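# Bend the rod into an arch between sockets

## Task

Curve the rod so it forms an arch standing upright, with each of its two ends seated in a different socket of the board.

## Robot and tools

Robot: two arms, left_arm and right_arm, each with a two-finger gripper and a wrist camera. Base roots in the scene frame: left_arm at (0, +0.328, +0.010) m, right_arm at (+0.042, -0.292, +0.025) m, both turned only slightly about z. Scene frame: origin at table-top height midway between the nominal bases, +z up, +x out over the table, left_arm toward +y (arm names do not match image sides). A camera stand sits behind the arms.

Frames. Hand positions, orientations and Hand targets in results are given in each arm's own base frame. Fixed cameras and the table use the scene frame. Offsets you send are measured along the current Hand target's own axes. On a gripper, fingers point along +z and open and close along y. end_effector_position is the pinch point, roughly 1 cm inside the fingertips. Reported positions can be a few cm off, more at long reach.

execute_actions(actions, cameras). actions is a list of actions; each action is a table of up to 15 rows, one row per 1/30 s step; a short table repeats its final row to fill 15 steps. Every row holds 14 numbers in [-1, 1], one list for both arms: left_arm dx, dy, dz, rx, ry, rz, opening, then right_arm in the same order. dx..rz are offsets from that arm's Hand target as it stood when the action began (each row measured from that start, not from the previous row; a new action or call starts from the new Hand target, so repeating an offset adds to it). Scale: 1.0 equals 0.6 m for dx, dy, dz and 180 degrees for rx, ry, rz, which form a single rotation vector. opening is absolute, not an offset: +1 fully open (0.094 m), -1 shut. cameras: list of names, ["all"], or []; images come back only when asked or when actions is empty. An empty actions list also shows fields other results may omit.

move(target, speed, blend, opening_speed, grip_force, blocking, cameras). target: one 14-number row as above, or a list of up to 15 rows; every row is an offset from the same starting Hand targets, not from the row before. Paths are straight, end together, take at least 0.5 s and are cut off at 10 s total. speed: m/s, 0.002 to 2.9, default 0.25 (rotation up to twice that in rad/s); one value or one per target. blend: corner rounding radius in m for lists, default 0 (stop at each row). opening_speed: rate of the commanded opening on the -1..+1 scale per second, at least 0.2; use it to close gently. grip_force: newtons per finger pad, 10 to 50, one value or one per arm; it persists, and low values close slowly. blocking=false returns after about 0.5 s while the move continues. Paths ignore obstacles and the other arm; faster moves lag, overshoot and hit harder. The result adds a move: line: done, off_target, moving, held or fault per arm, plus limits such as paced (pose clipped) or held (steps withheld). Arms not named in the ending are done (within 10 mm and 2 degrees).

wait(seconds 0 to 10): let time pass holding commands; a running move continues. stop(): brakes the running move. zoom_image(camera, region [x0, y0, x1, y1] in pixels, at most 504 by 504): closer look at the latest image of cam_high, cam_low, cam_left_wrist or cam_right_wrist (all 672x504). read_manual(section="licences"): licence text only. finished_scene(scene): ends the current scene, given its number; irreversible, and the arch must hold with the robot's help removed.

Results. Hand target is your last command after clipping; the next offsets start there. Grippers often stop short of it; waiting does not help, but any next command, even all zeros, re-requests it, and a remaining gap can be sent as an offset. Sending six zeros re-commands an arm in place. The opening number is always a command: 0 means half open, so resend the present opening to leave a gripper alone. Tool commands shows current commands. grip_measured is the measured finger opening on the command scale; empty it reads up to 2.5 mm wide, and on a firmly held part a bit narrower than the part. Joint velocities may read within noise. Joint torques include the arm's weight and friction. Motor temperatures: MOTOR HOT at 75 °C, an OVER-TEMPERATURE FAULT at 90 °C folds that arm away for the rest of the scene, and at 100 °C it collapses. Stretched arms, held loads and pushing at unreachable targets heat motors.

Motion notes. Commanded orientation is clipped to within 40 degrees of the measured one each step. Friction and weight can leave the gripper low, short or tilted; tiny moves may not happen or go sideways, so check position and tilt after moves. Avoid paths near an arm's own base (they can flip its shoulder); go around.

Avoid: dropping the rod or releasing it while it moves, letting anything fall off the table or leaving it there, fast impacts on the table or fixtures, hard pushes, arms touching or one gripper closing on the other's fingers, straining the wrist camera cables, and arm fault stops. To end a push, command the target back past the gripper. Loose objects may be nudged by outside pushes now and then.

Each tool is called after "Call:" as a command line: name --argument value for each argument, lists and objects as JSON in quotes; but a table of rows of numbers goes row by row, as --pt "numbers of a row", without its own name.

## Session

Call:
execute_actions --actions '[]'

Call:
zoom_image --camera "cam_high" --region '[280, 200, 430, 312]'

Call:
zoom_image --camera "cam_high" --region '[280, 310, 430, 422]'

Scene clock: 0.00 s.
left_arm: end_effector_position=(+0.3883, -0.0450, +0.0885) grip_measured=+1.000 end_effector_quat_wxyz=(+0.583, +0.073, +0.809, -0.029) | right_arm: end_effector_position=(+0.3874, -0.0420, +0.1020) grip_measured=+1.000 end_effector_quat_wxyz=(+0.591, +0.116, +0.793, -0.088)
Joint positions: left_arm=[-0.097 1.555 0.333 0.897 0.041 0.054 0.094] | right_arm=[0.027 1.525 0.348 0.873 0.306 0.091 0.094]
Joint velocities: within noise
Joint torques (N m): no reading
Motor temperatures (°C): left_arm=[22 26 31 29 23 23 22] | right_arm=[25 27 34 25 26 22 22]
Heat: left arm: 31 °C; right arm: 34 °C.
Hand target: left_arm +0.3941, -0.0450, +0.1038; +0.602, +0.073, +0.795, -0.027 | right_arm +0.3904, -0.0427, +0.1098; +0.599, +0.120, +0.787, -0.087
Tool commands: left_gripper/opening=+1.0 right_gripper/opening=+1.0
camera_calibration:
cam_left_wrist: T_world_to_cam=[[-0.110229, -0.991817, -0.0644143, 0.013153], [-0.691535, 0.123083, -0.71178, 0.372235], [0.713883, -0.0339139, -0.699443, -0.0981316], [0, 0, 0, 1]] pos_world=[0.328918, -0.0360984, 0.197159]
cam_right_wrist: T_world_to_cam=[[-0.256972, -0.966141, -0.0231677, 0.0695484], [-0.665725, 0.194344, -0.720445, 0.371063], [0.700554, -0.169711, -0.693125, -0.0872033], [0, 0, 0, 1]] pos_world=[0.325988, -0.0197194, 0.208499]

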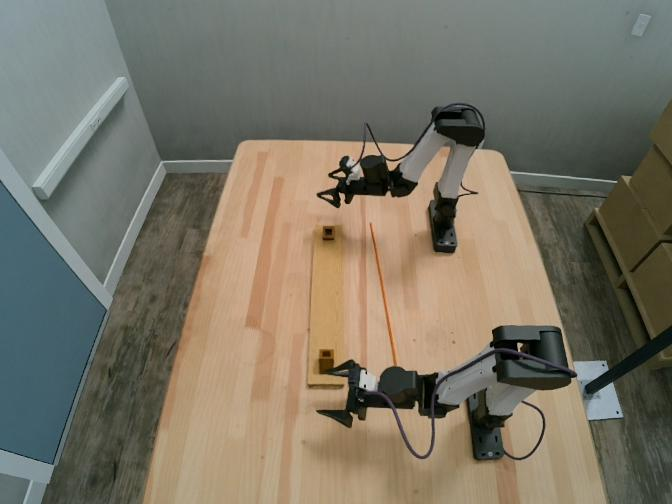

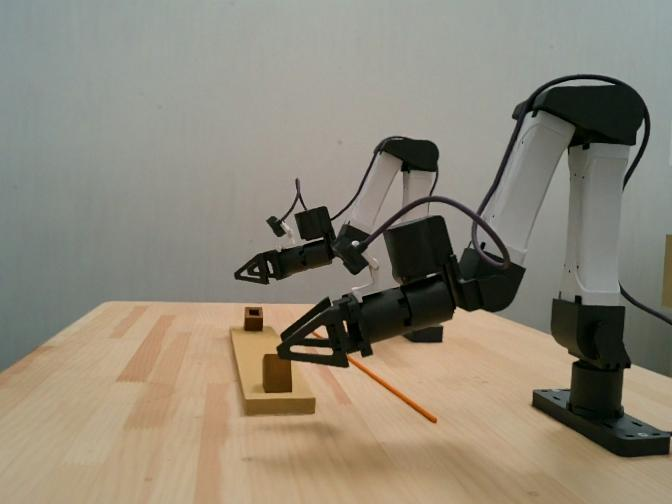

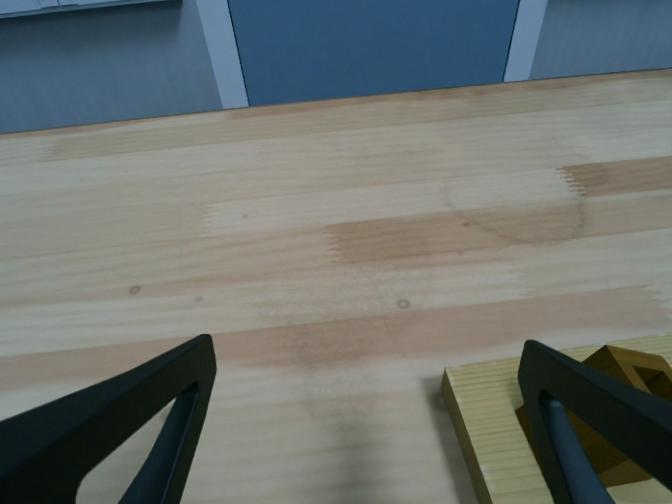

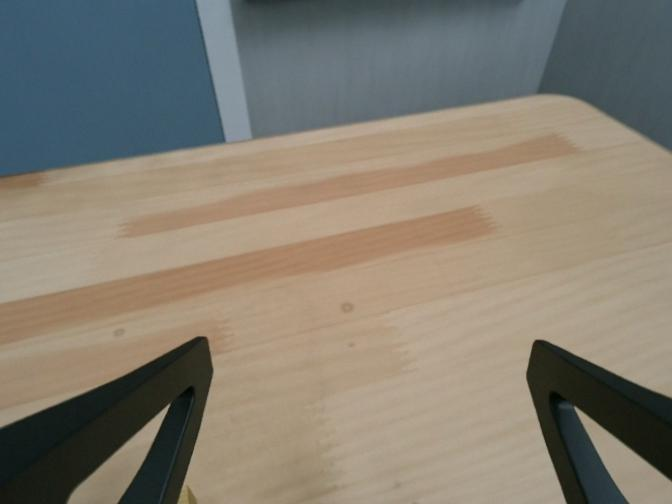

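Scaled by 3.360 from the camera's 672x504 image, which has a finer 960x720 frame.

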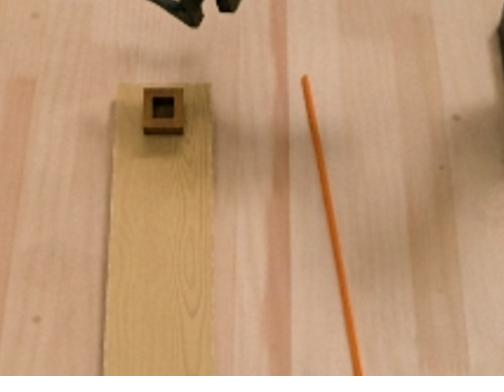

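Scaled by 3.360 from the camera's 672x504 image, which has a finer 960x720 frame.

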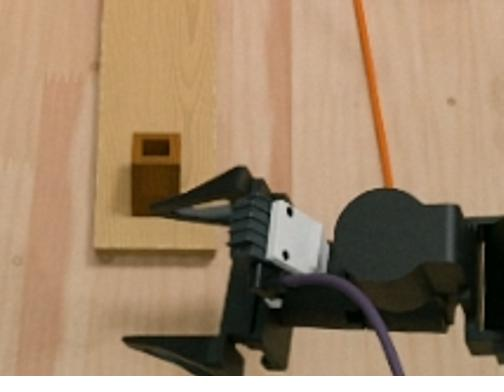

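Call:
move --pt "-0.1602 0.0075 -0.0458 0 0 0 0 -0.1607 0.0012 -0.0447 0 0 0 0" --pt "0.1488 -0.1312 -0.2582 0.2798 0.3370 0.3495 0 0.1965 0.0733 -0.2582 -0.4041 0.2613 -0.5340 0" --blend '[0.04, 0]' --cameras '["all"]'

Scene clock: 14.83 s.
left_arm: end_effector_position=(+0.2044, -0.0932, +0.0490) grip_measured=+0.003 end_effector_quat_wxyz=(-0.007, +0.666, +0.746, -0.007) | right_arm: end_effector_position=(+0.2235, +0.0519, +0.0317) grip_measured=+0.002 end_effector_quat_wxyz=(+0.001, +0.746, -0.666, -0.006)
Joint positions: left_arm=[-0.421 1.455 0.898 -1.031 0.009 1.037 0.047] | right_arm=[0.222 1.49 0.855 -0.945 -0.008 -1.462 0.047]
Joint torques (N m): left_arm=[-0.69 -3.92 7.86 0.33 -0.15 0.25] | right_arm=[0.14 -4.01 8.28 0.22 -0.1 -0.15]
Heat: left arm: 33 °C; right arm: 35 °C.
Hand target: left_arm +0.2112, -0.0951, +0.0570; +0.000, +0.673, +0.740, +0.000 | right_arm +0.2306, +0.0526, +0.0377; +0.000, +0.753, -0.658, +0.001
Off the commanded pose: left_arm 0.011 m, 2 deg | right_arm 0.009 m, 1 deg.
move: off_target (left_arm)
camera_calibration:
cam_left_wrist: T_world_to_cam=[[-0.994468, -0.101131, -0.0284004, 0.204509], [-0.103288, 0.892219, 0.439632, 0.117843], [-0.0191211, 0.440133, -0.897729, 0.207544], [0, 0, 0, 1]] pos_world=[0.219518, -0.175807, 0.140319]
cam_right_wrist: T_world_to_cam=[[0.994073, 0.0977438, -0.0475939, -0.217528], [0.108696, -0.885347, 0.452046, 0.0388158], [0.0020476, -0.45454, -0.890724, 0.172027], [0, 0, 0, 1]] pos_world=[0.211667, 0.13382, 0.125329]

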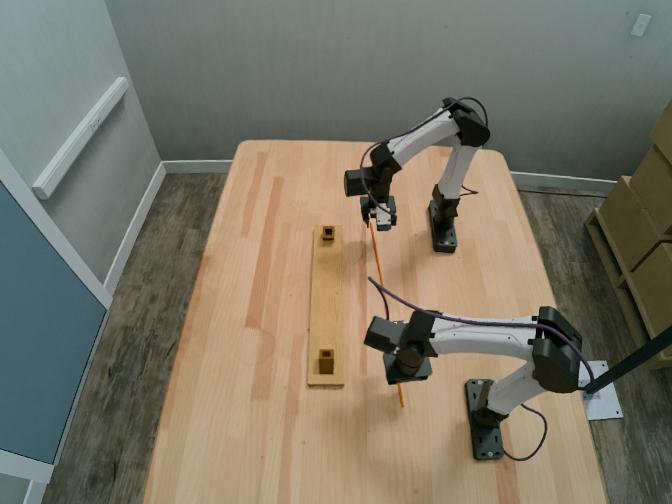

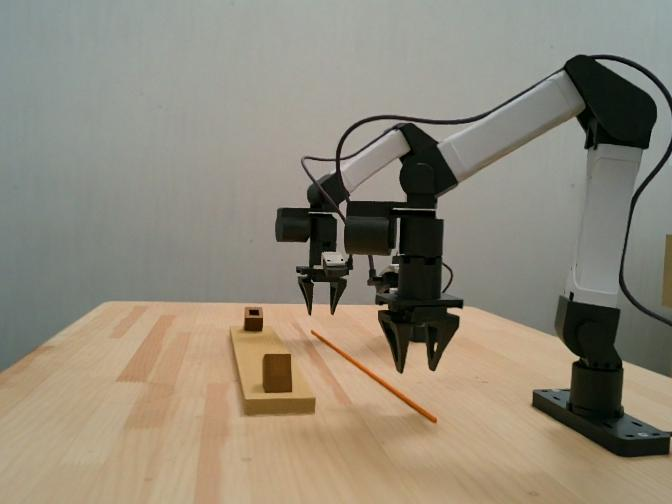

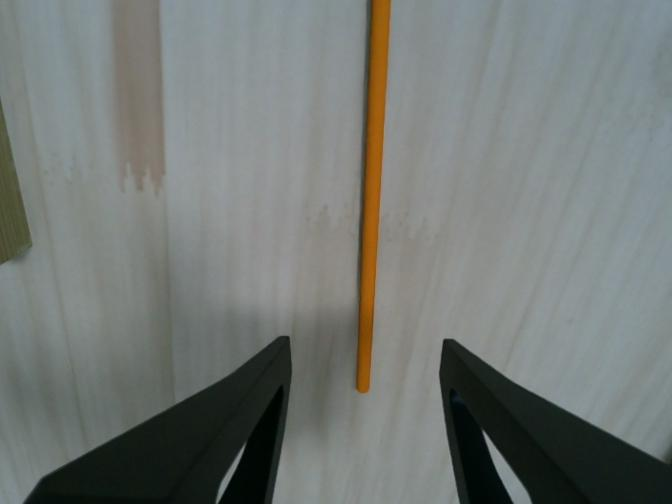

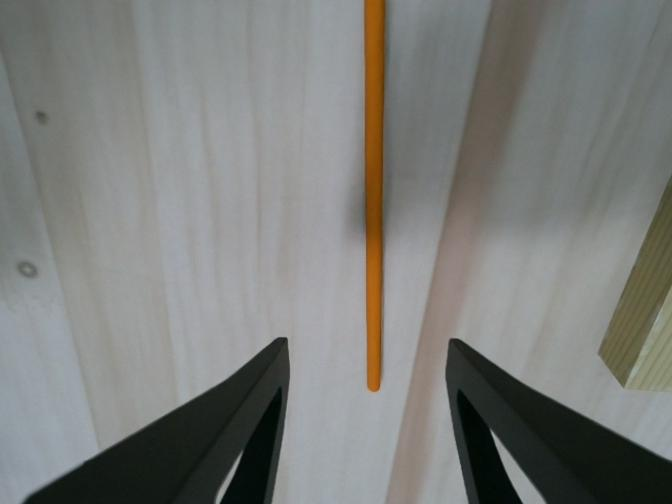

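Call:
move --target '[-0.0002, -0.0035, 0.0942, -0.0063, 0, 0.0057, 0, -0.0023, -0.0042, 0.0920, 0.0033, 0.0021, -0.0079, 0]' --speed 0.08 --cameras '["cam_left_wrist", "cam_right_wrist"]'

Scene clock: 23.53 s.
left_arm: end_effector_position=(+0.2011, -0.0910, +0.0002) grip_measured=+0.003 end_effector_quat_wxyz=(-0.008, +0.669, +0.743, -0.002) | right_arm: end_effector_position=(+0.2316, +0.0527, -0.0140) grip_measured=+0.002 end_effector_quat_wxyz=(-0.002, +0.752, -0.660, +0.001)
Joint positions: left_arm=[-0.425 1.526 0.749 -0.81 0 1.042 0.047] | right_arm=[0.223 1.605 0.76 -0.722 -0.001 -1.478 0.047]
Joint torques (N m): left_arm=[-0.77 -3.93 4.97 0.77 -0.16 0.25] | right_arm=[0.27 -4.52 4.37 0.67 -0.1 -0.14]
Heat: left arm: 34 °C; right arm: 37 °C.
Hand target: left_arm +0.2091, -0.0954, +0.0005; +0.007, +0.679, +0.734, +0.007 | right_arm +0.2329, +0.0543, -0.0175; -0.002, +0.761, -0.648, +0.007
Off the commanded pose: left_arm 0.009 m, 3 deg | right_arm 0.004 m, 2 deg.
move: off_target (left_arm)
camera_calibration:
cam_left_wrist: T_world_to_cam=[[-0.995208, -0.091595, -0.0342239, 0.201012], [-0.0972259, 0.88977, 0.445933, 0.135582], [-0.0103939, 0.447124, -0.894412, 0.161666], [0, 0, 0, 1]] pos_world=[0.214911, -0.17451, 0.0910153]
cam_right_wrist: T_world_to_cam=[[0.99284, 0.114349, -0.0345301, -0.228188], [0.117422, -0.881283, 0.457769, 0.05716], [0.0219147, -0.458546, -0.888401, 0.127286], [0, 0, 0, 1]] pos_world=[0.217053, 0.134834, 0.0790357]
Images, in order (width x height): cam_left_wrist 672x504, cam_right_wrist 672x504.

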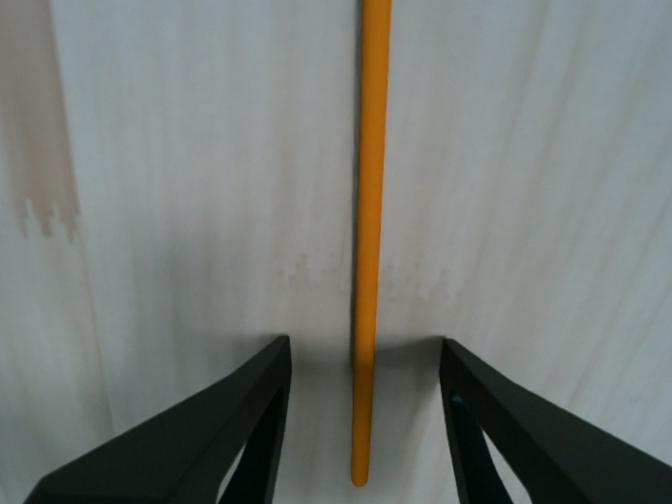

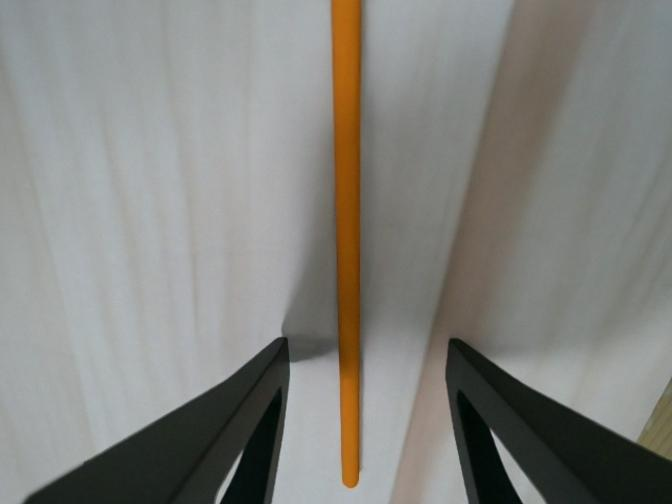

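Call:
move --target '[0, 0, 0, 0, 0, 0, -0.8, -0.0016, 0.0116, 0, 0, 0, -0.003, 0]' --speed 0.05 --opening_speed 1.0 --cameras '["cam_left_wrist", "cam_right_wrist"]'

Scene clock: 31.00 s.
left_arm: end_effector_position=(+0.2012, -0.0908, +0.0002) grip_measured=-0.797 end_effector_quat_wxyz=(-0.008, +0.669, +0.743, -0.002) | right_arm: end_effector_position=(+0.2273, +0.0520, -0.0169) grip_measured=+0.002 end_effector_quat_wxyz=(+0.003, +0.754, -0.657, +0.000)
Joint positions: left_arm=[-0.425 1.526 0.749 -0.81 -0.002 1.042 0.01] | right_arm=[0.228 1.605 0.746 -0.718 0.004 -1.479 0.047]
Joint torques (N m): left_arm=[-0.77 -3.93 4.97 0.77 -0.15 0.25] | right_arm=[0.36 -6.86 3.26 0.63 -0.13 -0.15]
Heat: left arm: 34 °C; right arm: 37 °C.
Hand target: left_arm +0.2091, -0.0954, +0.0005; +0.007, +0.679, +0.734, +0.007 | right_arm +0.2259, +0.0541, -0.0176; -0.002, +0.764, -0.645, +0.007
Off the commanded pose: left_arm 0.009 m, 3 deg | right_arm 0.003 m, 2 deg.
move: off_target (left_arm)
camera_calibration:
cam_left_wrist: T_world_to_cam=[[-0.995194, -0.0914614, -0.03497, 0.201106], [-0.0974277, 0.889178, 0.447068, 0.135374], [-0.00979486, 0.448326, -0.893816, 0.161558], [0, 0, 0, 1]] pos_world=[0.214911, -0.174409, 0.0909144]
cam_right_wrist: T_world_to_cam=[[0.991808, 0.120207, -0.0432157, -0.224238], [0.12651, -0.877499, 0.462591, 0.0562505], [0.0176851, -0.464268, -0.885518, 0.125849], [0, 0, 0, 1]] pos_world=[0.213059, 0.134743, 0.0757304]
Images, in order (width x height): cam_left_wrist 672x504, cam_right_wrist 672x504.

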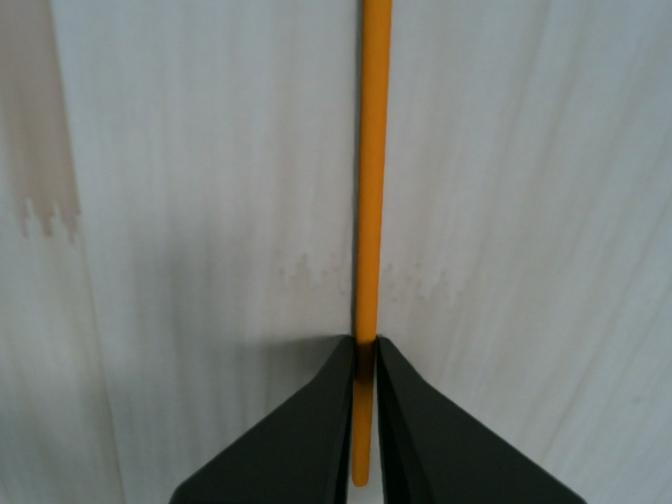

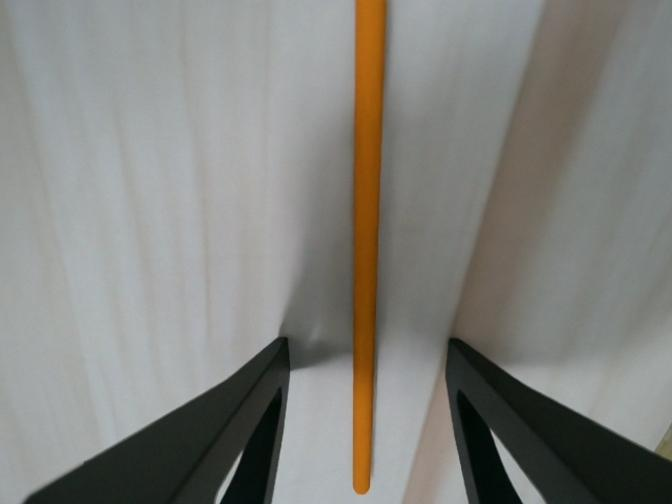

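Call:
move --target '[0, 0, 0, 0, 0, 0, -1, 0, 0, 0, 0, 0, 0, -1]' --opening_speed 0.7 --cameras '["cam_left_wrist", "cam_right_wrist"]'

Scene clock: 33.60 s.
left_arm: end_effector_position=(+0.2012, -0.0908, +0.0002) grip_measured=-0.866 end_effector_quat_wxyz=(-0.008, +0.670, +0.742, -0.002) | right_arm: end_effector_position=(+0.2275, +0.0521, -0.0172) grip_measured=-0.905 end_effector_quat_wxyz=(+0.003, +0.754, -0.657, +0.001)
Joint positions: left_arm=[-0.425 1.526 0.749 -0.81 -0.002 1.043 0.006] | right_arm=[0.228 1.605 0.745 -0.715 0.004 -1.481 0.004]
Joint torques (N m): left_arm=[-0.76 -3.95 4.97 0.78 -0.15 0.24] | right_arm=[0.36 -6.86 3.36 0.6 -0.13 -0.13]
Heat: left arm: 34 °C; right arm: 37 °C.
Hand target: left_arm +0.2091, -0.0954, +0.0005; +0.007, +0.679, +0.734, +0.007 | right_arm +0.2259, +0.0541, -0.0176; -0.002, +0.764, -0.645, +0.007
Off the commanded pose: left_arm 0.009 m, 2 deg | right_arm 0.003 m, 2 deg.
move: done
camera_calibration:
cam_left_wrist: T_world_to_cam=[[-0.995327, -0.0899906, -0.0350169, 0.201294], [-0.0961347, 0.889327, 0.447052, 0.135115], [-0.00908906, 0.448329, -0.893822, 0.161407], [0, 0, 0, 1]] pos_world=[0.21481, -0.17441, 0.0909144]
cam_right_wrist: T_world_to_cam=[[0.991684, 0.121782, -0.0416176, -0.224445], [0.127164, -0.877481, 0.462445, 0.0561835], [0.0197986, -0.463892, -0.885671, 0.125051], [0, 0, 0, 1]] pos_world=[0.212958, 0.134643, 0.0754313]
Images, in order (width x height): cam_left_wrist 672x504, cam_right_wrist 672x504.

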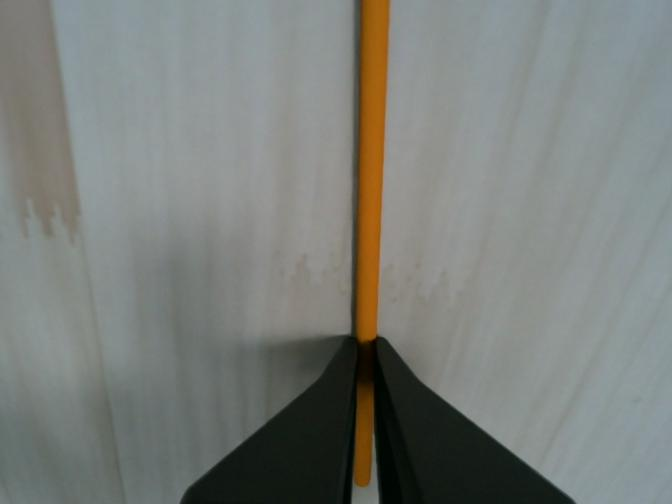

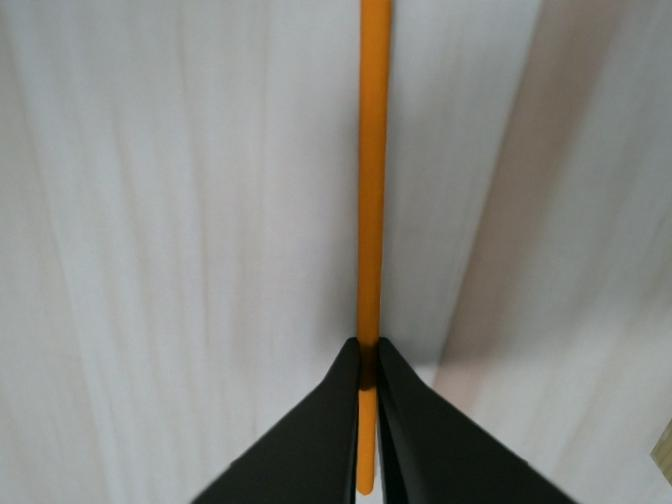

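Call:
move --pt "-0.0173 0.0417 -0.0833 0.0009 -0.1 0.0055 -1 0.0007 -0.0333 -0.0833 0.0009 -0.1 0.0055 -1" --pt "-0.0575 0.12 -0.1833 0.0055 -0.2111 0.016 -1 -0.0075 -0.095 -0.1833 0.0055 -0.2111 0.016 -1" --pt "-0.115 0.214 -0.2802 0.0127 -0.3054 0.0244 -1 -0.0242 -0.1695 -0.2817 0.0127 -0.3054 0.0244 -1" --blend '[0.02, 0.03, 0]' --speed 0.13 --cameras '["all"]'

Scene clock: 51.60 s.
left_arm: end_effector_position=(+0.3361, -0.1401, +0.1500) grip_measured=-0.866 end_effector_quat_wxyz=(+0.294, +0.634, +0.651, -0.295) | right_arm: end_effector_position=(+0.3190, +0.0724, +0.1372) grip_measured=-0.906 end_effector_quat_wxyz=(-0.282, +0.671, -0.615, -0.304)
Joint positions: left_arm=[-0.025 1.805 1.434 -1.157 0.859 1.5 0.006] | right_arm=[-0.175 1.904 1.503 -1.453 -0.818 -1.956 0.004]
Joint torques (N m): left_arm=[-0.68 -6.86 8.12 0.44 1.37 0.25] | right_arm=[0.12 -7.32 7.61 -0.7 -1.73 -0.18]
Heat: left arm: 35 °C; right arm: 37 °C.
Hand target: left_arm +0.3391, -0.1546, +0.1711; +0.331, +0.633, +0.622, -0.321 | right_arm +0.3217, +0.0866, +0.1524; -0.314, +0.657, -0.599, -0.335
Off the commanded pose: left_arm 0.026 m, 6 deg | right_arm 0.021 m, 6 deg.
move: off_target (left_arm, right_arm)
camera_calibration:
cam_left_wrist: T_world_to_cam=[[-0.998269, -0.0503495, -0.0303943, 0.342235], [-0.0342818, 0.918085, -0.394897, 0.234529], [0.0477875, -0.393172, -0.918222, 0.1852], [0, 0, 0, 1]] pos_world=[0.340833, -0.125271, 0.273071]
cam_right_wrist: T_world_to_cam=[[0.994176, 0.102862, -0.0321356, -0.311917], [0.0838149, -0.925486, -0.369392, 0.122504], [-0.0677376, 0.364548, -0.928718, 0.243312], [0, 0, 0, 1]] pos_world=[0.316314, 0.0567615, 0.261196]

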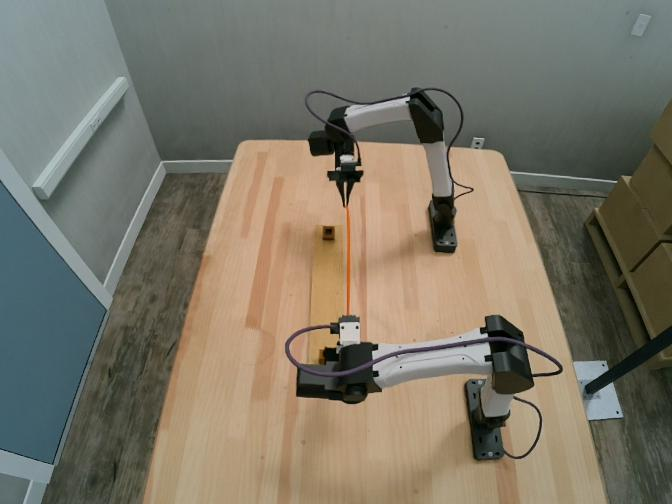

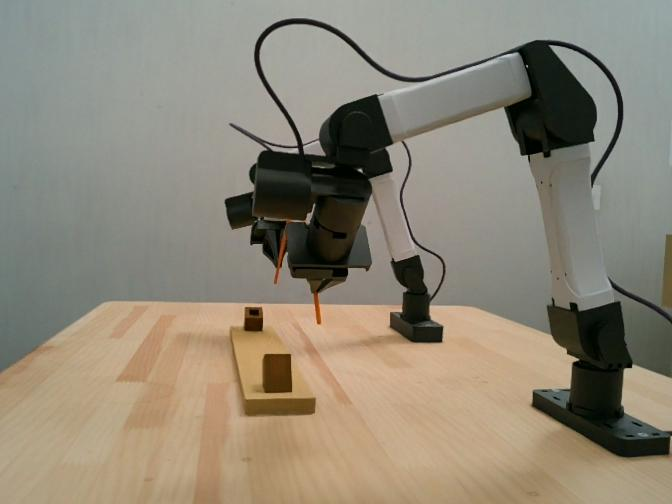

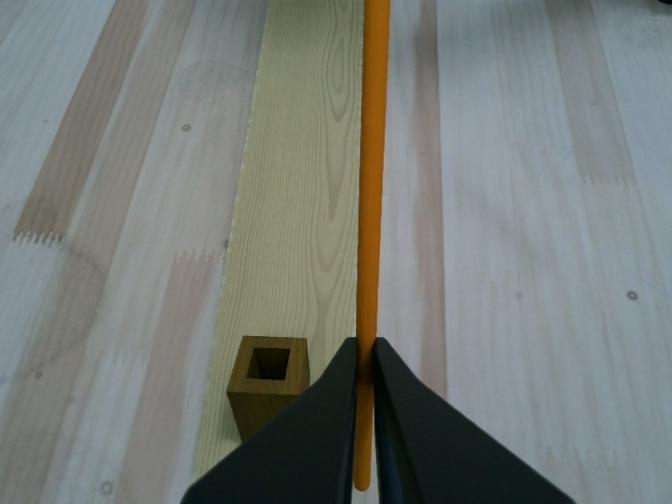

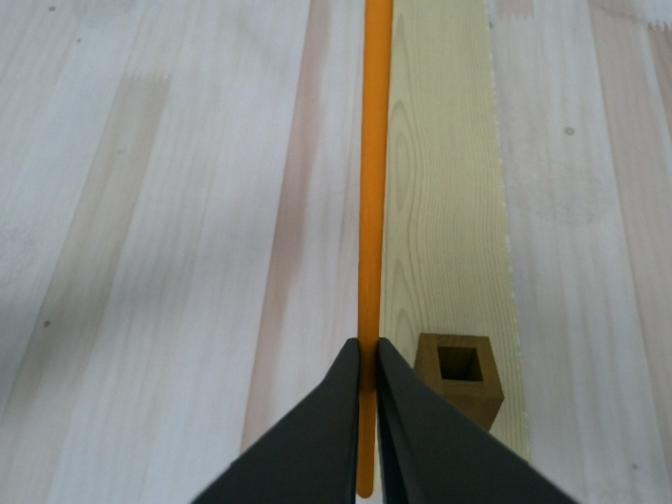

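Call:
zoom_image --camera "cam_left_wrist" --region '[210, 320, 330, 440]'

Call:
zoom_image --camera "cam_right_wrist" --region '[400, 320, 520, 440]'

Scaled by 4.200 from the camera's 672x504 image, which has a finer 960x720 frame.

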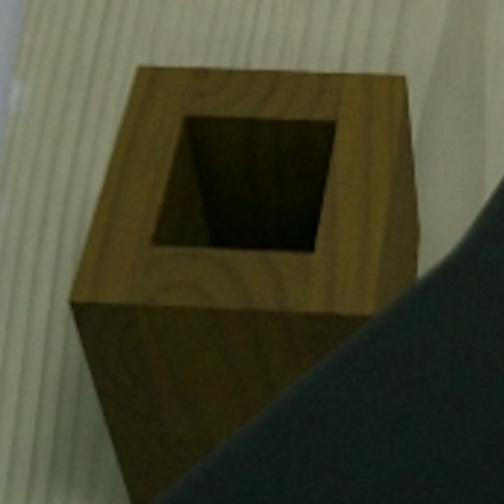

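Scaled by 4.200 from the camera's 672x504 image, which has a finer 960x720 frame.

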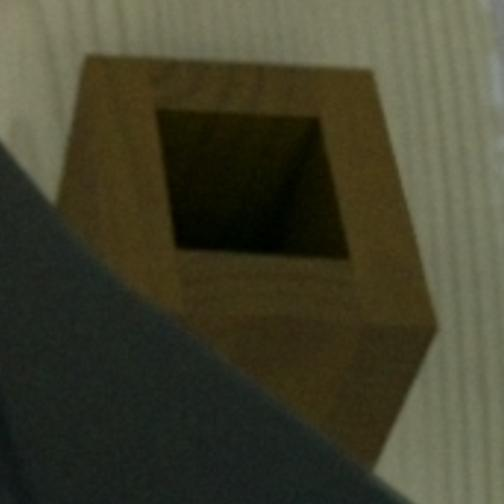

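Call:
move --target '[0.0070, 0.0685, 0.0838, 0, -0.1194, -0.012, -1, 0.0082, -0.075, 0.0842, 0.0659, -0.1190, 0.0264, -1]' --speed 0.1 --cameras '["all"]'

Call:
zoom_image --camera "cam_low" --region '[210, 270, 350, 420]'

Call:
zoom_image --camera "cam_left_wrist" --region '[320, 0, 440, 120]'

Call:
zoom_image --camera "cam_right_wrist" --region '[200, 0, 340, 130]'

Scene clock: 64.43 s.
left_arm: end_effector_position=(+0.3836, -0.1757, +0.1185) grip_measured=-0.866 end_effector_quat_wxyz=(+0.406, +0.543, +0.602, -0.422) | right_arm: end_effector_position=(+0.3691, +0.1115, +0.1008) grip_measured=-0.906 end_effector_quat_wxyz=(+0.451, -0.530, +0.613, +0.374)
Joint positions: left_arm=[-0.028 2.024 1.356 -0.723 1.245 1.312 0.006] | right_arm=[-0.149 1.976 1.21 -0.756 -1.251 -1.541 0.004]
Joint torques (N m): left_arm=[-2.58 -9.74 5.38 1.12 1.27 0.06] | right_arm=[2.11 -11.52 4.3 0.59 -1.74 0.23]
Heat: left arm: 35 °C; right arm: 37 °C.
Hand target: left_arm +0.3806, -0.1936, +0.1395; +0.435, +0.550, +0.561, -0.439 | right_arm +0.3636, +0.1287, +0.1196; +0.471, -0.522, +0.588, +0.400
Off the commanded pose: left_arm 0.028 m, 6 deg | right_arm 0.026 m, 5 deg.
move: off_target (left_arm, right_arm)
camera_calibration:
cam_left_wrist: T_world_to_cam=[[-0.994531, -0.0965815, 0.0397387, 0.369009], [-0.0959621, 0.694936, -0.71264, 0.278479], [0.041212, -0.712556, -0.700404, 0.0606616], [0, 0, 0, 1]] pos_world=[0.391214, -0.114661, 0.226279]
cam_right_wrist: T_world_to_cam=[[0.991859, -0.127133, -0.00722117, -0.34304], [-0.095895, -0.708433, -0.699233, 0.216408], [0.0837796, 0.694233, -0.714858, 0.0843378], [0, 0, 0, 1]] pos_world=[0.353934, 0.0511487, 0.209132]

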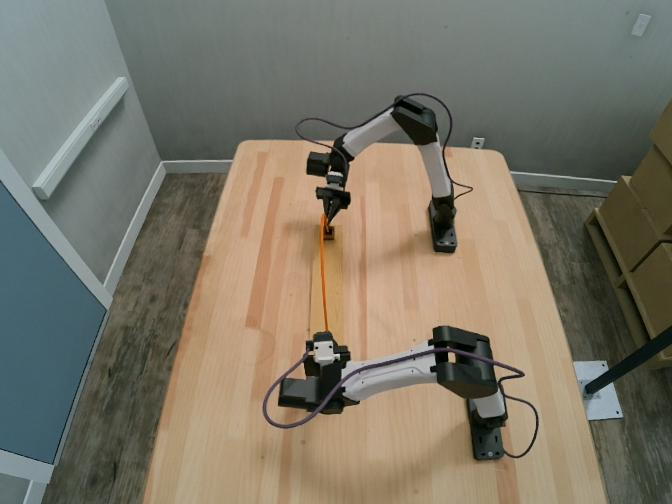

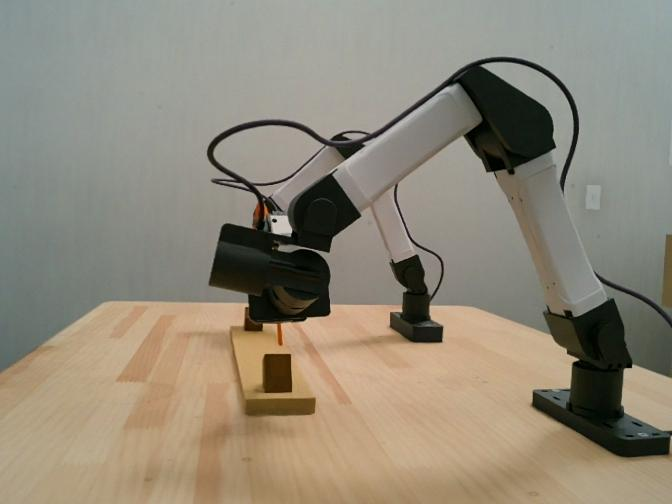

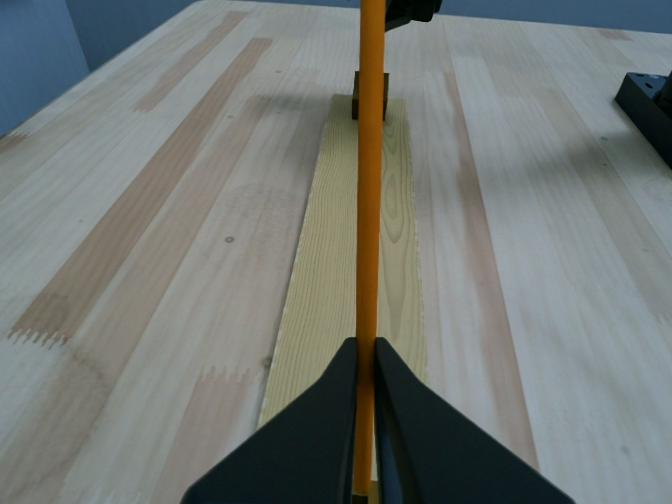

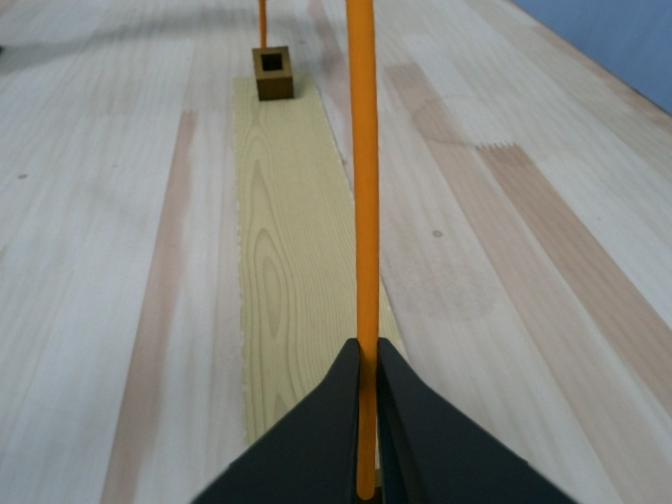

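Scaled by 3.360 from the camera's 672x504 image, which has a finer 960x720 frame.

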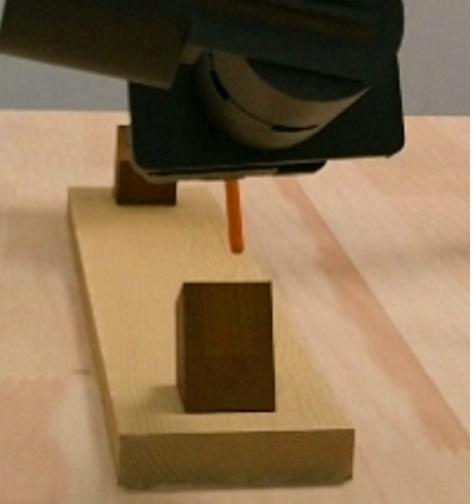

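Scaled by 4.200 from the camera's 672x504 image, which has a finer 960x720 frame.

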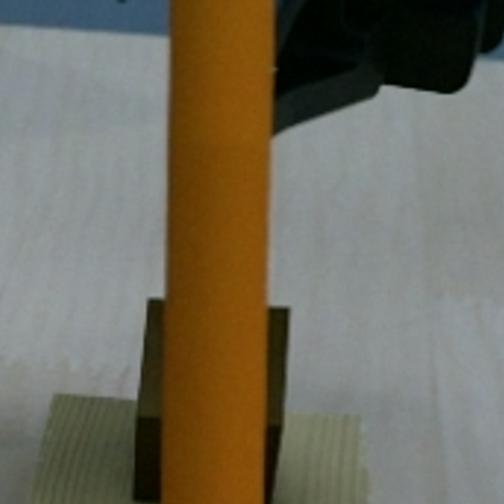

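Scaled by 3.600 from the camera's 672x504 image, which has a finer 960x720 frame.

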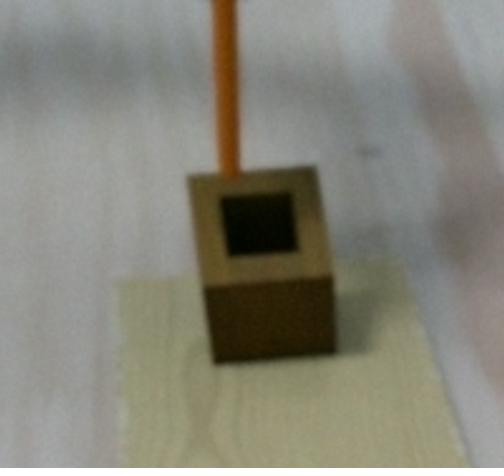

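Call:
move --target '[0.0332, 0.0083, -0.0032, 0, 0, 0.014, -1, 0.0232, -0.0038, -0.0017, 0, 0, 0, -1]' --speed 0.05 --cameras '["cam_high", "cam_low", "cam_left_wrist", "cam_right_wrist"]'

Call:
zoom_image --camera "cam_low" --region '[210, 270, 350, 420]'

Call:
zoom_image --camera "cam_right_wrist" --region '[200, 0, 340, 130]'

Call:
zoom_image --camera "cam_left_wrist" --region '[280, 280, 480, 504]'

Call:
zoom_image --camera "cam_right_wrist" --region '[280, 280, 480, 504]'

Scene clock: 71.03 s.
left_arm: end_effector_position=(+0.3844, -0.1759, +0.1052) grip_measured=-0.866 end_effector_quat_wxyz=(+0.412, +0.556, +0.589, -0.418) | right_arm: end_effector_position=(+0.3703, +0.1113, +0.0993) grip_measured=-0.906 end_effector_quat_wxyz=(+0.455, -0.533, +0.610, +0.369)
Joint positions: left_arm=[-0.028 2.061 1.353 -0.709 1.25 1.373 0.006] | right_arm=[-0.149 1.976 1.202 -0.732 -1.251 -1.539 0.004]
Joint torques (N m): left_arm=[-1.22 -8.62 5.5 1.07 1.24 0.31] | right_arm=[1.13 -8.14 4.3 0.6 -1.74 0]
Motor temperatures (°C): left_arm=[22 30 35 30 25 23 24] | right_arm=[26 33 37 26 28 22 24]
Heat: left arm: 35 °C; right arm: 37 °C.
Hand target: left_arm +0.3852, -0.1870, +0.1205; +0.445, +0.562, +0.549, -0.430 | right_arm +0.3656, +0.1241, +0.1064; +0.471, -0.522, +0.588, +0.400
Off the commanded pose: left_arm 0.019 m, 6 deg | right_arm 0.015 m, 5 deg.
move: off_target (left_arm, right_arm)
camera_calibration:
cam_left_wrist: T_world_to_cam=[[-0.997025, -0.0766639, 0.0080159, 0.378199], [-0.0591902, 0.694836, -0.716728, 0.255568], [0.0493774, -0.71507, -0.697307, 0.047279], [0, 0, 0, 1]] pos_world=[0.389866, -0.114776, 0.213109]
cam_right_wrist: T_world_to_cam=[[0.991793, -0.127598, 0.008142, -0.345691], [-0.0855983, -0.709942, -0.699038, 0.211644], [0.0949763, 0.692604, -0.715038, 0.0794055], [0, 0, 0, 1]] pos_world=[0.353428, 0.0511493, 0.20754]

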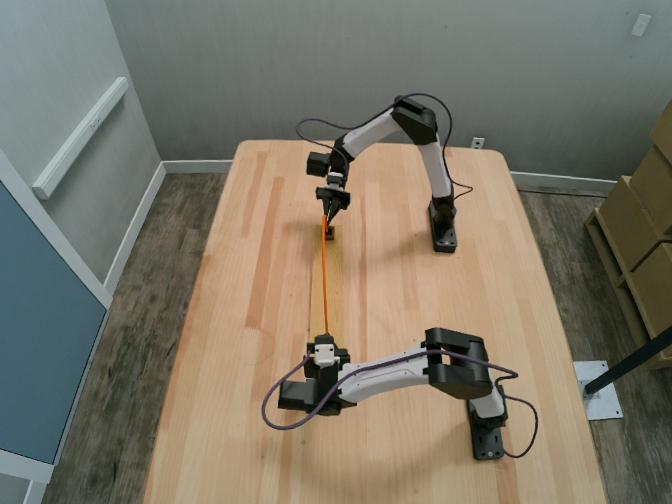

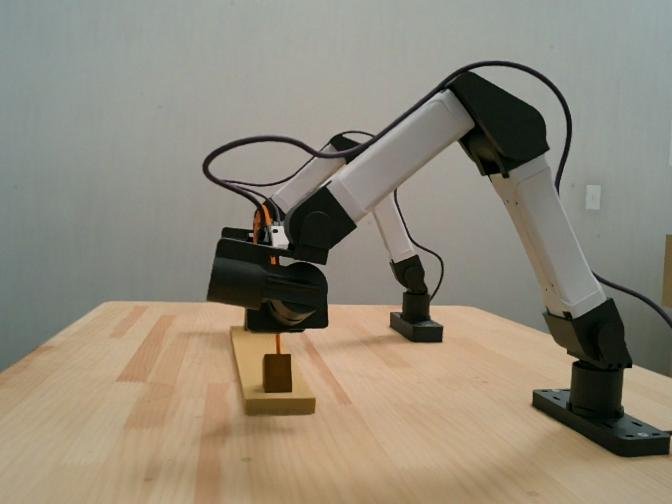

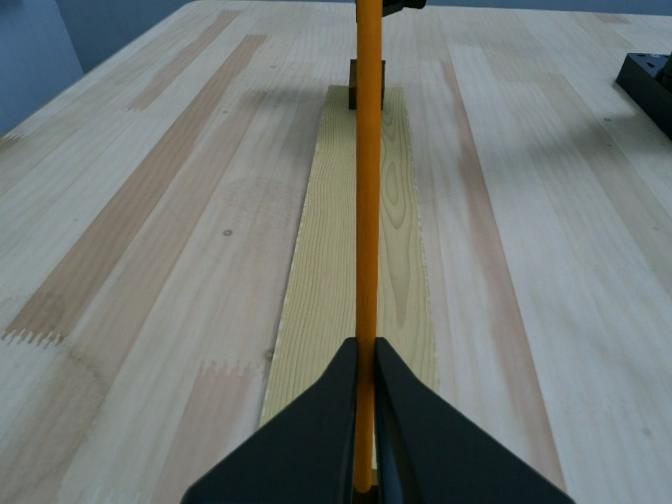

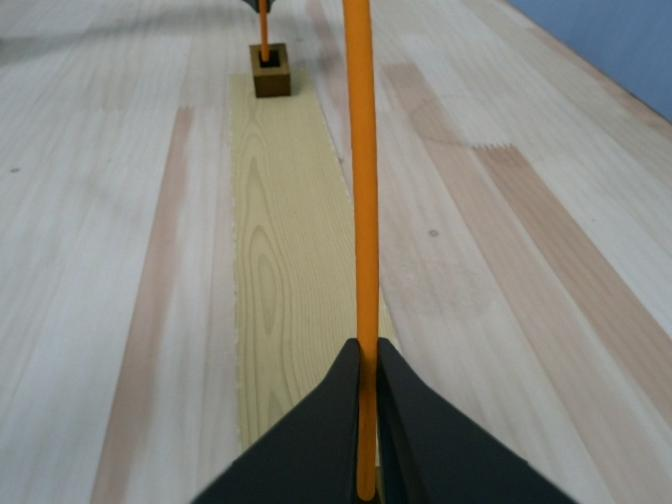

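Scaled by 3.360 from the camera's 672x504 image, which has a finer 960x720 frame.

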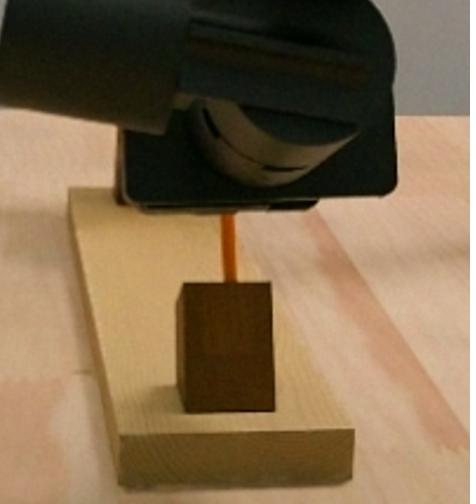

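Scaled by 3.600 from the camera's 672x504 image, which has a finer 960x720 frame.

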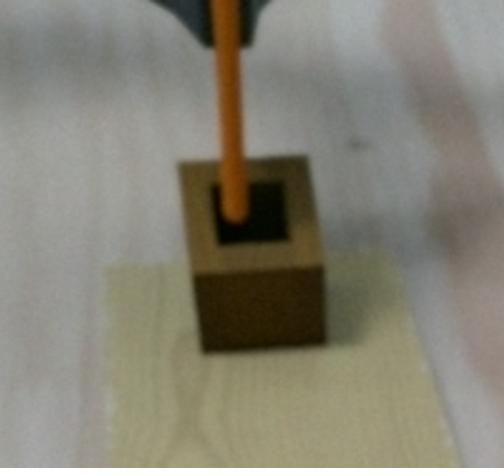

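Scaled by 2.250 from the camera's 672x504 image, which has a finer 960x720 frame.

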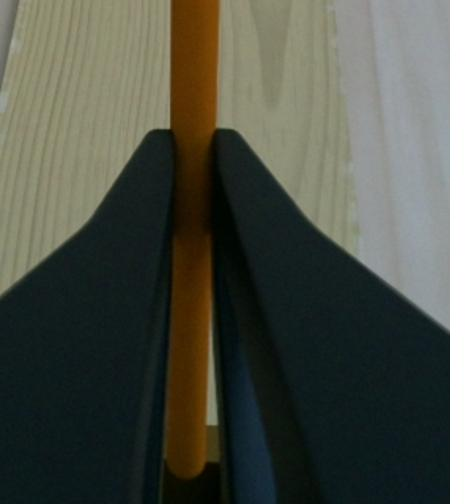

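Scaled by 2.250 from the camera's 672x504 image, which has a finer 960x720 frame.

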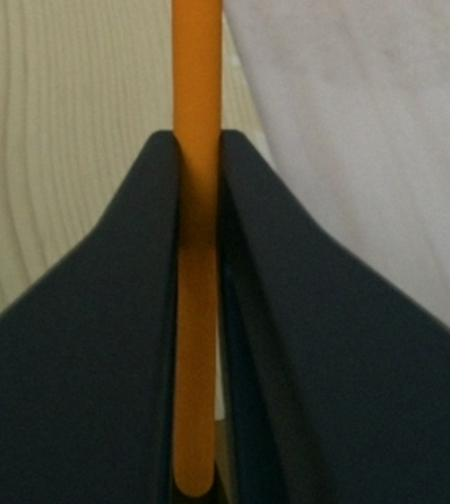

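Call:
move --target '[0.0567, 0.0033, -0.0075, 0, 0, 0, -1, 0.0632, -0.0013, -0.0062, 0, 0, 0, -1]' --speed 0.04 --cameras '["cam_high", "cam_low", "cam_left_wrist", "cam_right_wrist"]'

Call:
zoom_image --camera "cam_left_wrist" --region '[280, 280, 480, 504]'

Call:
zoom_image --camera "cam_right_wrist" --region '[280, 280, 480, 504]'

Scene clock: 75.93 s.
left_arm: end_effector_position=(+0.3866, -0.1662, +0.0735) grip_measured=-0.866 end_effector_quat_wxyz=(+0.417, +0.563, +0.581, -0.414) | right_arm: end_effector_position=(+0.3683, +0.1025, +0.0635) grip_measured=-0.906 end_effector_quat_wxyz=(+0.455, -0.539, +0.605, +0.369)
Joint positions: left_arm=[-0.002 2.15 1.353 -0.709 1.256 1.49 0.006] | right_arm=[-0.175 2.08 1.194 -0.727 -1.251 -1.662 0.004]
Joint torques (N m): left_arm=[-0.77 -8.73 5.76 0.66 1.25 0.3] | right_arm=[0.25 -7.98 4.51 0.19 -1.72 -0.08]
Heat: left arm: 35 °C; right arm: 37 °C.
Hand target: left_arm +0.3881, -0.1746, +0.0886; +0.445, +0.562, +0.549, -0.430 | right_arm +0.3654, +0.1114, +0.0704; +0.471, -0.522, +0.588, +0.400
Off the commanded pose: left_arm 0.017 m, 5 deg | right_arm 0.012 m, 5 deg.
move: off_target (left_arm, right_arm)
camera_calibration:
cam_left_wrist: T_world_to_cam=[[-0.997733, -0.0659352, -0.0134761, 0.384979], [-0.0361212, 0.693626, -0.719429, 0.217303], [0.056783, -0.717311, -0.694436, 0.0285239], [0, 0, 0, 1]] pos_world=[0.390336, -0.104883, 0.18133]
cam_right_wrist: T_world_to_cam=[[0.993201, -0.115129, 0.0172213, -0.346929], [-0.0704554, -0.712271, -0.69836, 0.174855], [0.0926677, 0.692398, -0.71554, 0.0610157], [0, 0, 0, 1]] pos_world=[0.351236, 0.0423554, 0.171746]

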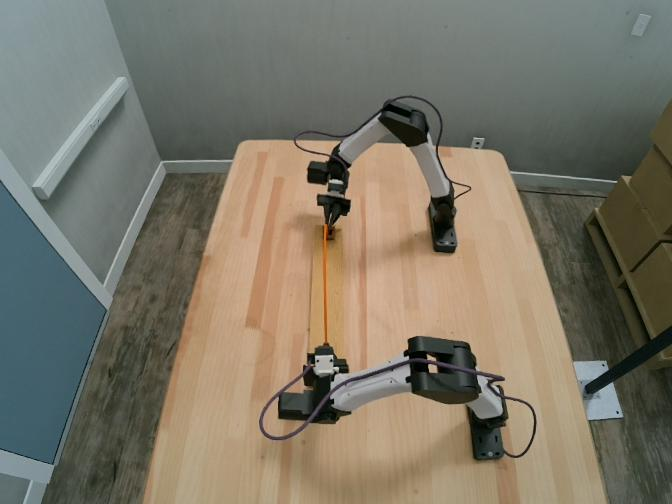

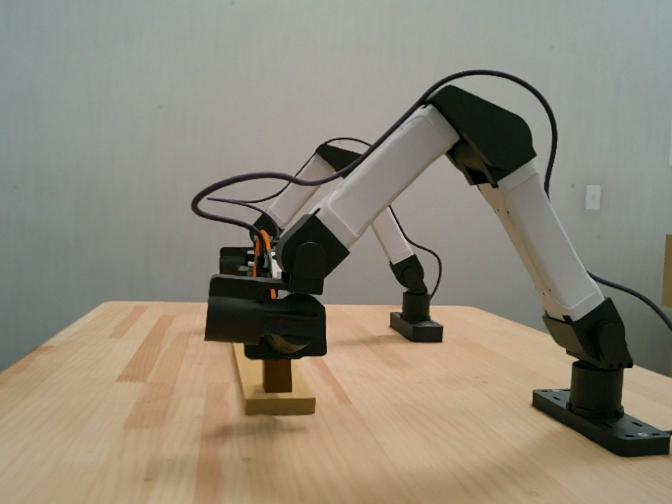

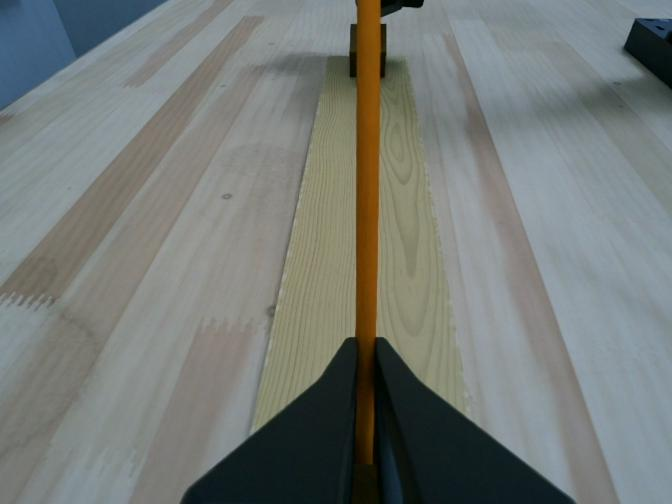

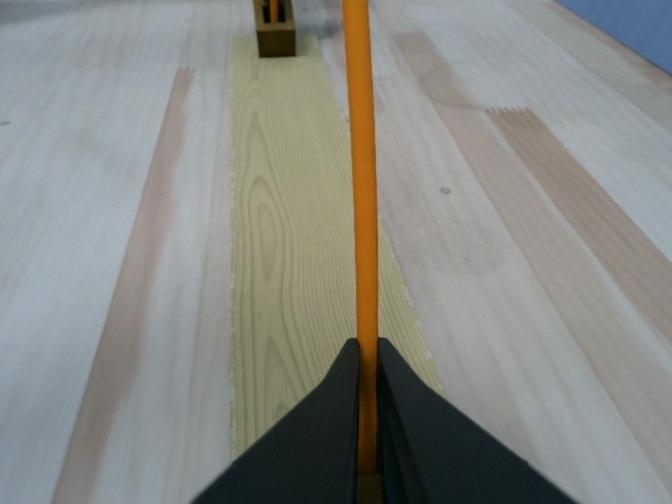

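Scaled by 2.250 from the camera's 672x504 image, which has a finer 960x720 frame.

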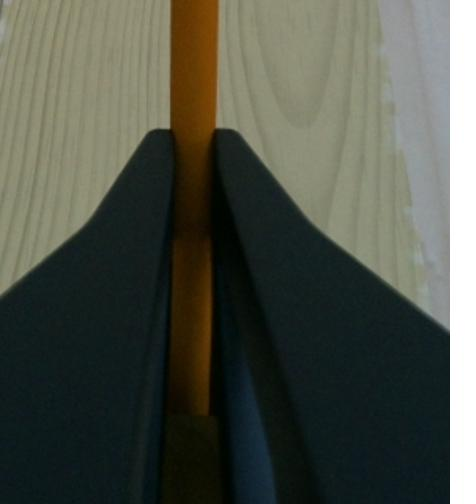

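Scaled by 2.250 from the camera's 672x504 image, which has a finer 960x720 frame.

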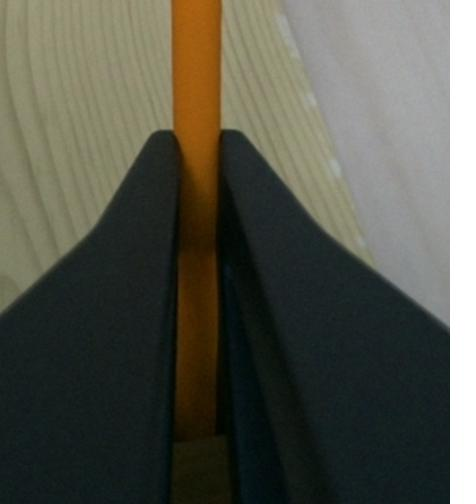

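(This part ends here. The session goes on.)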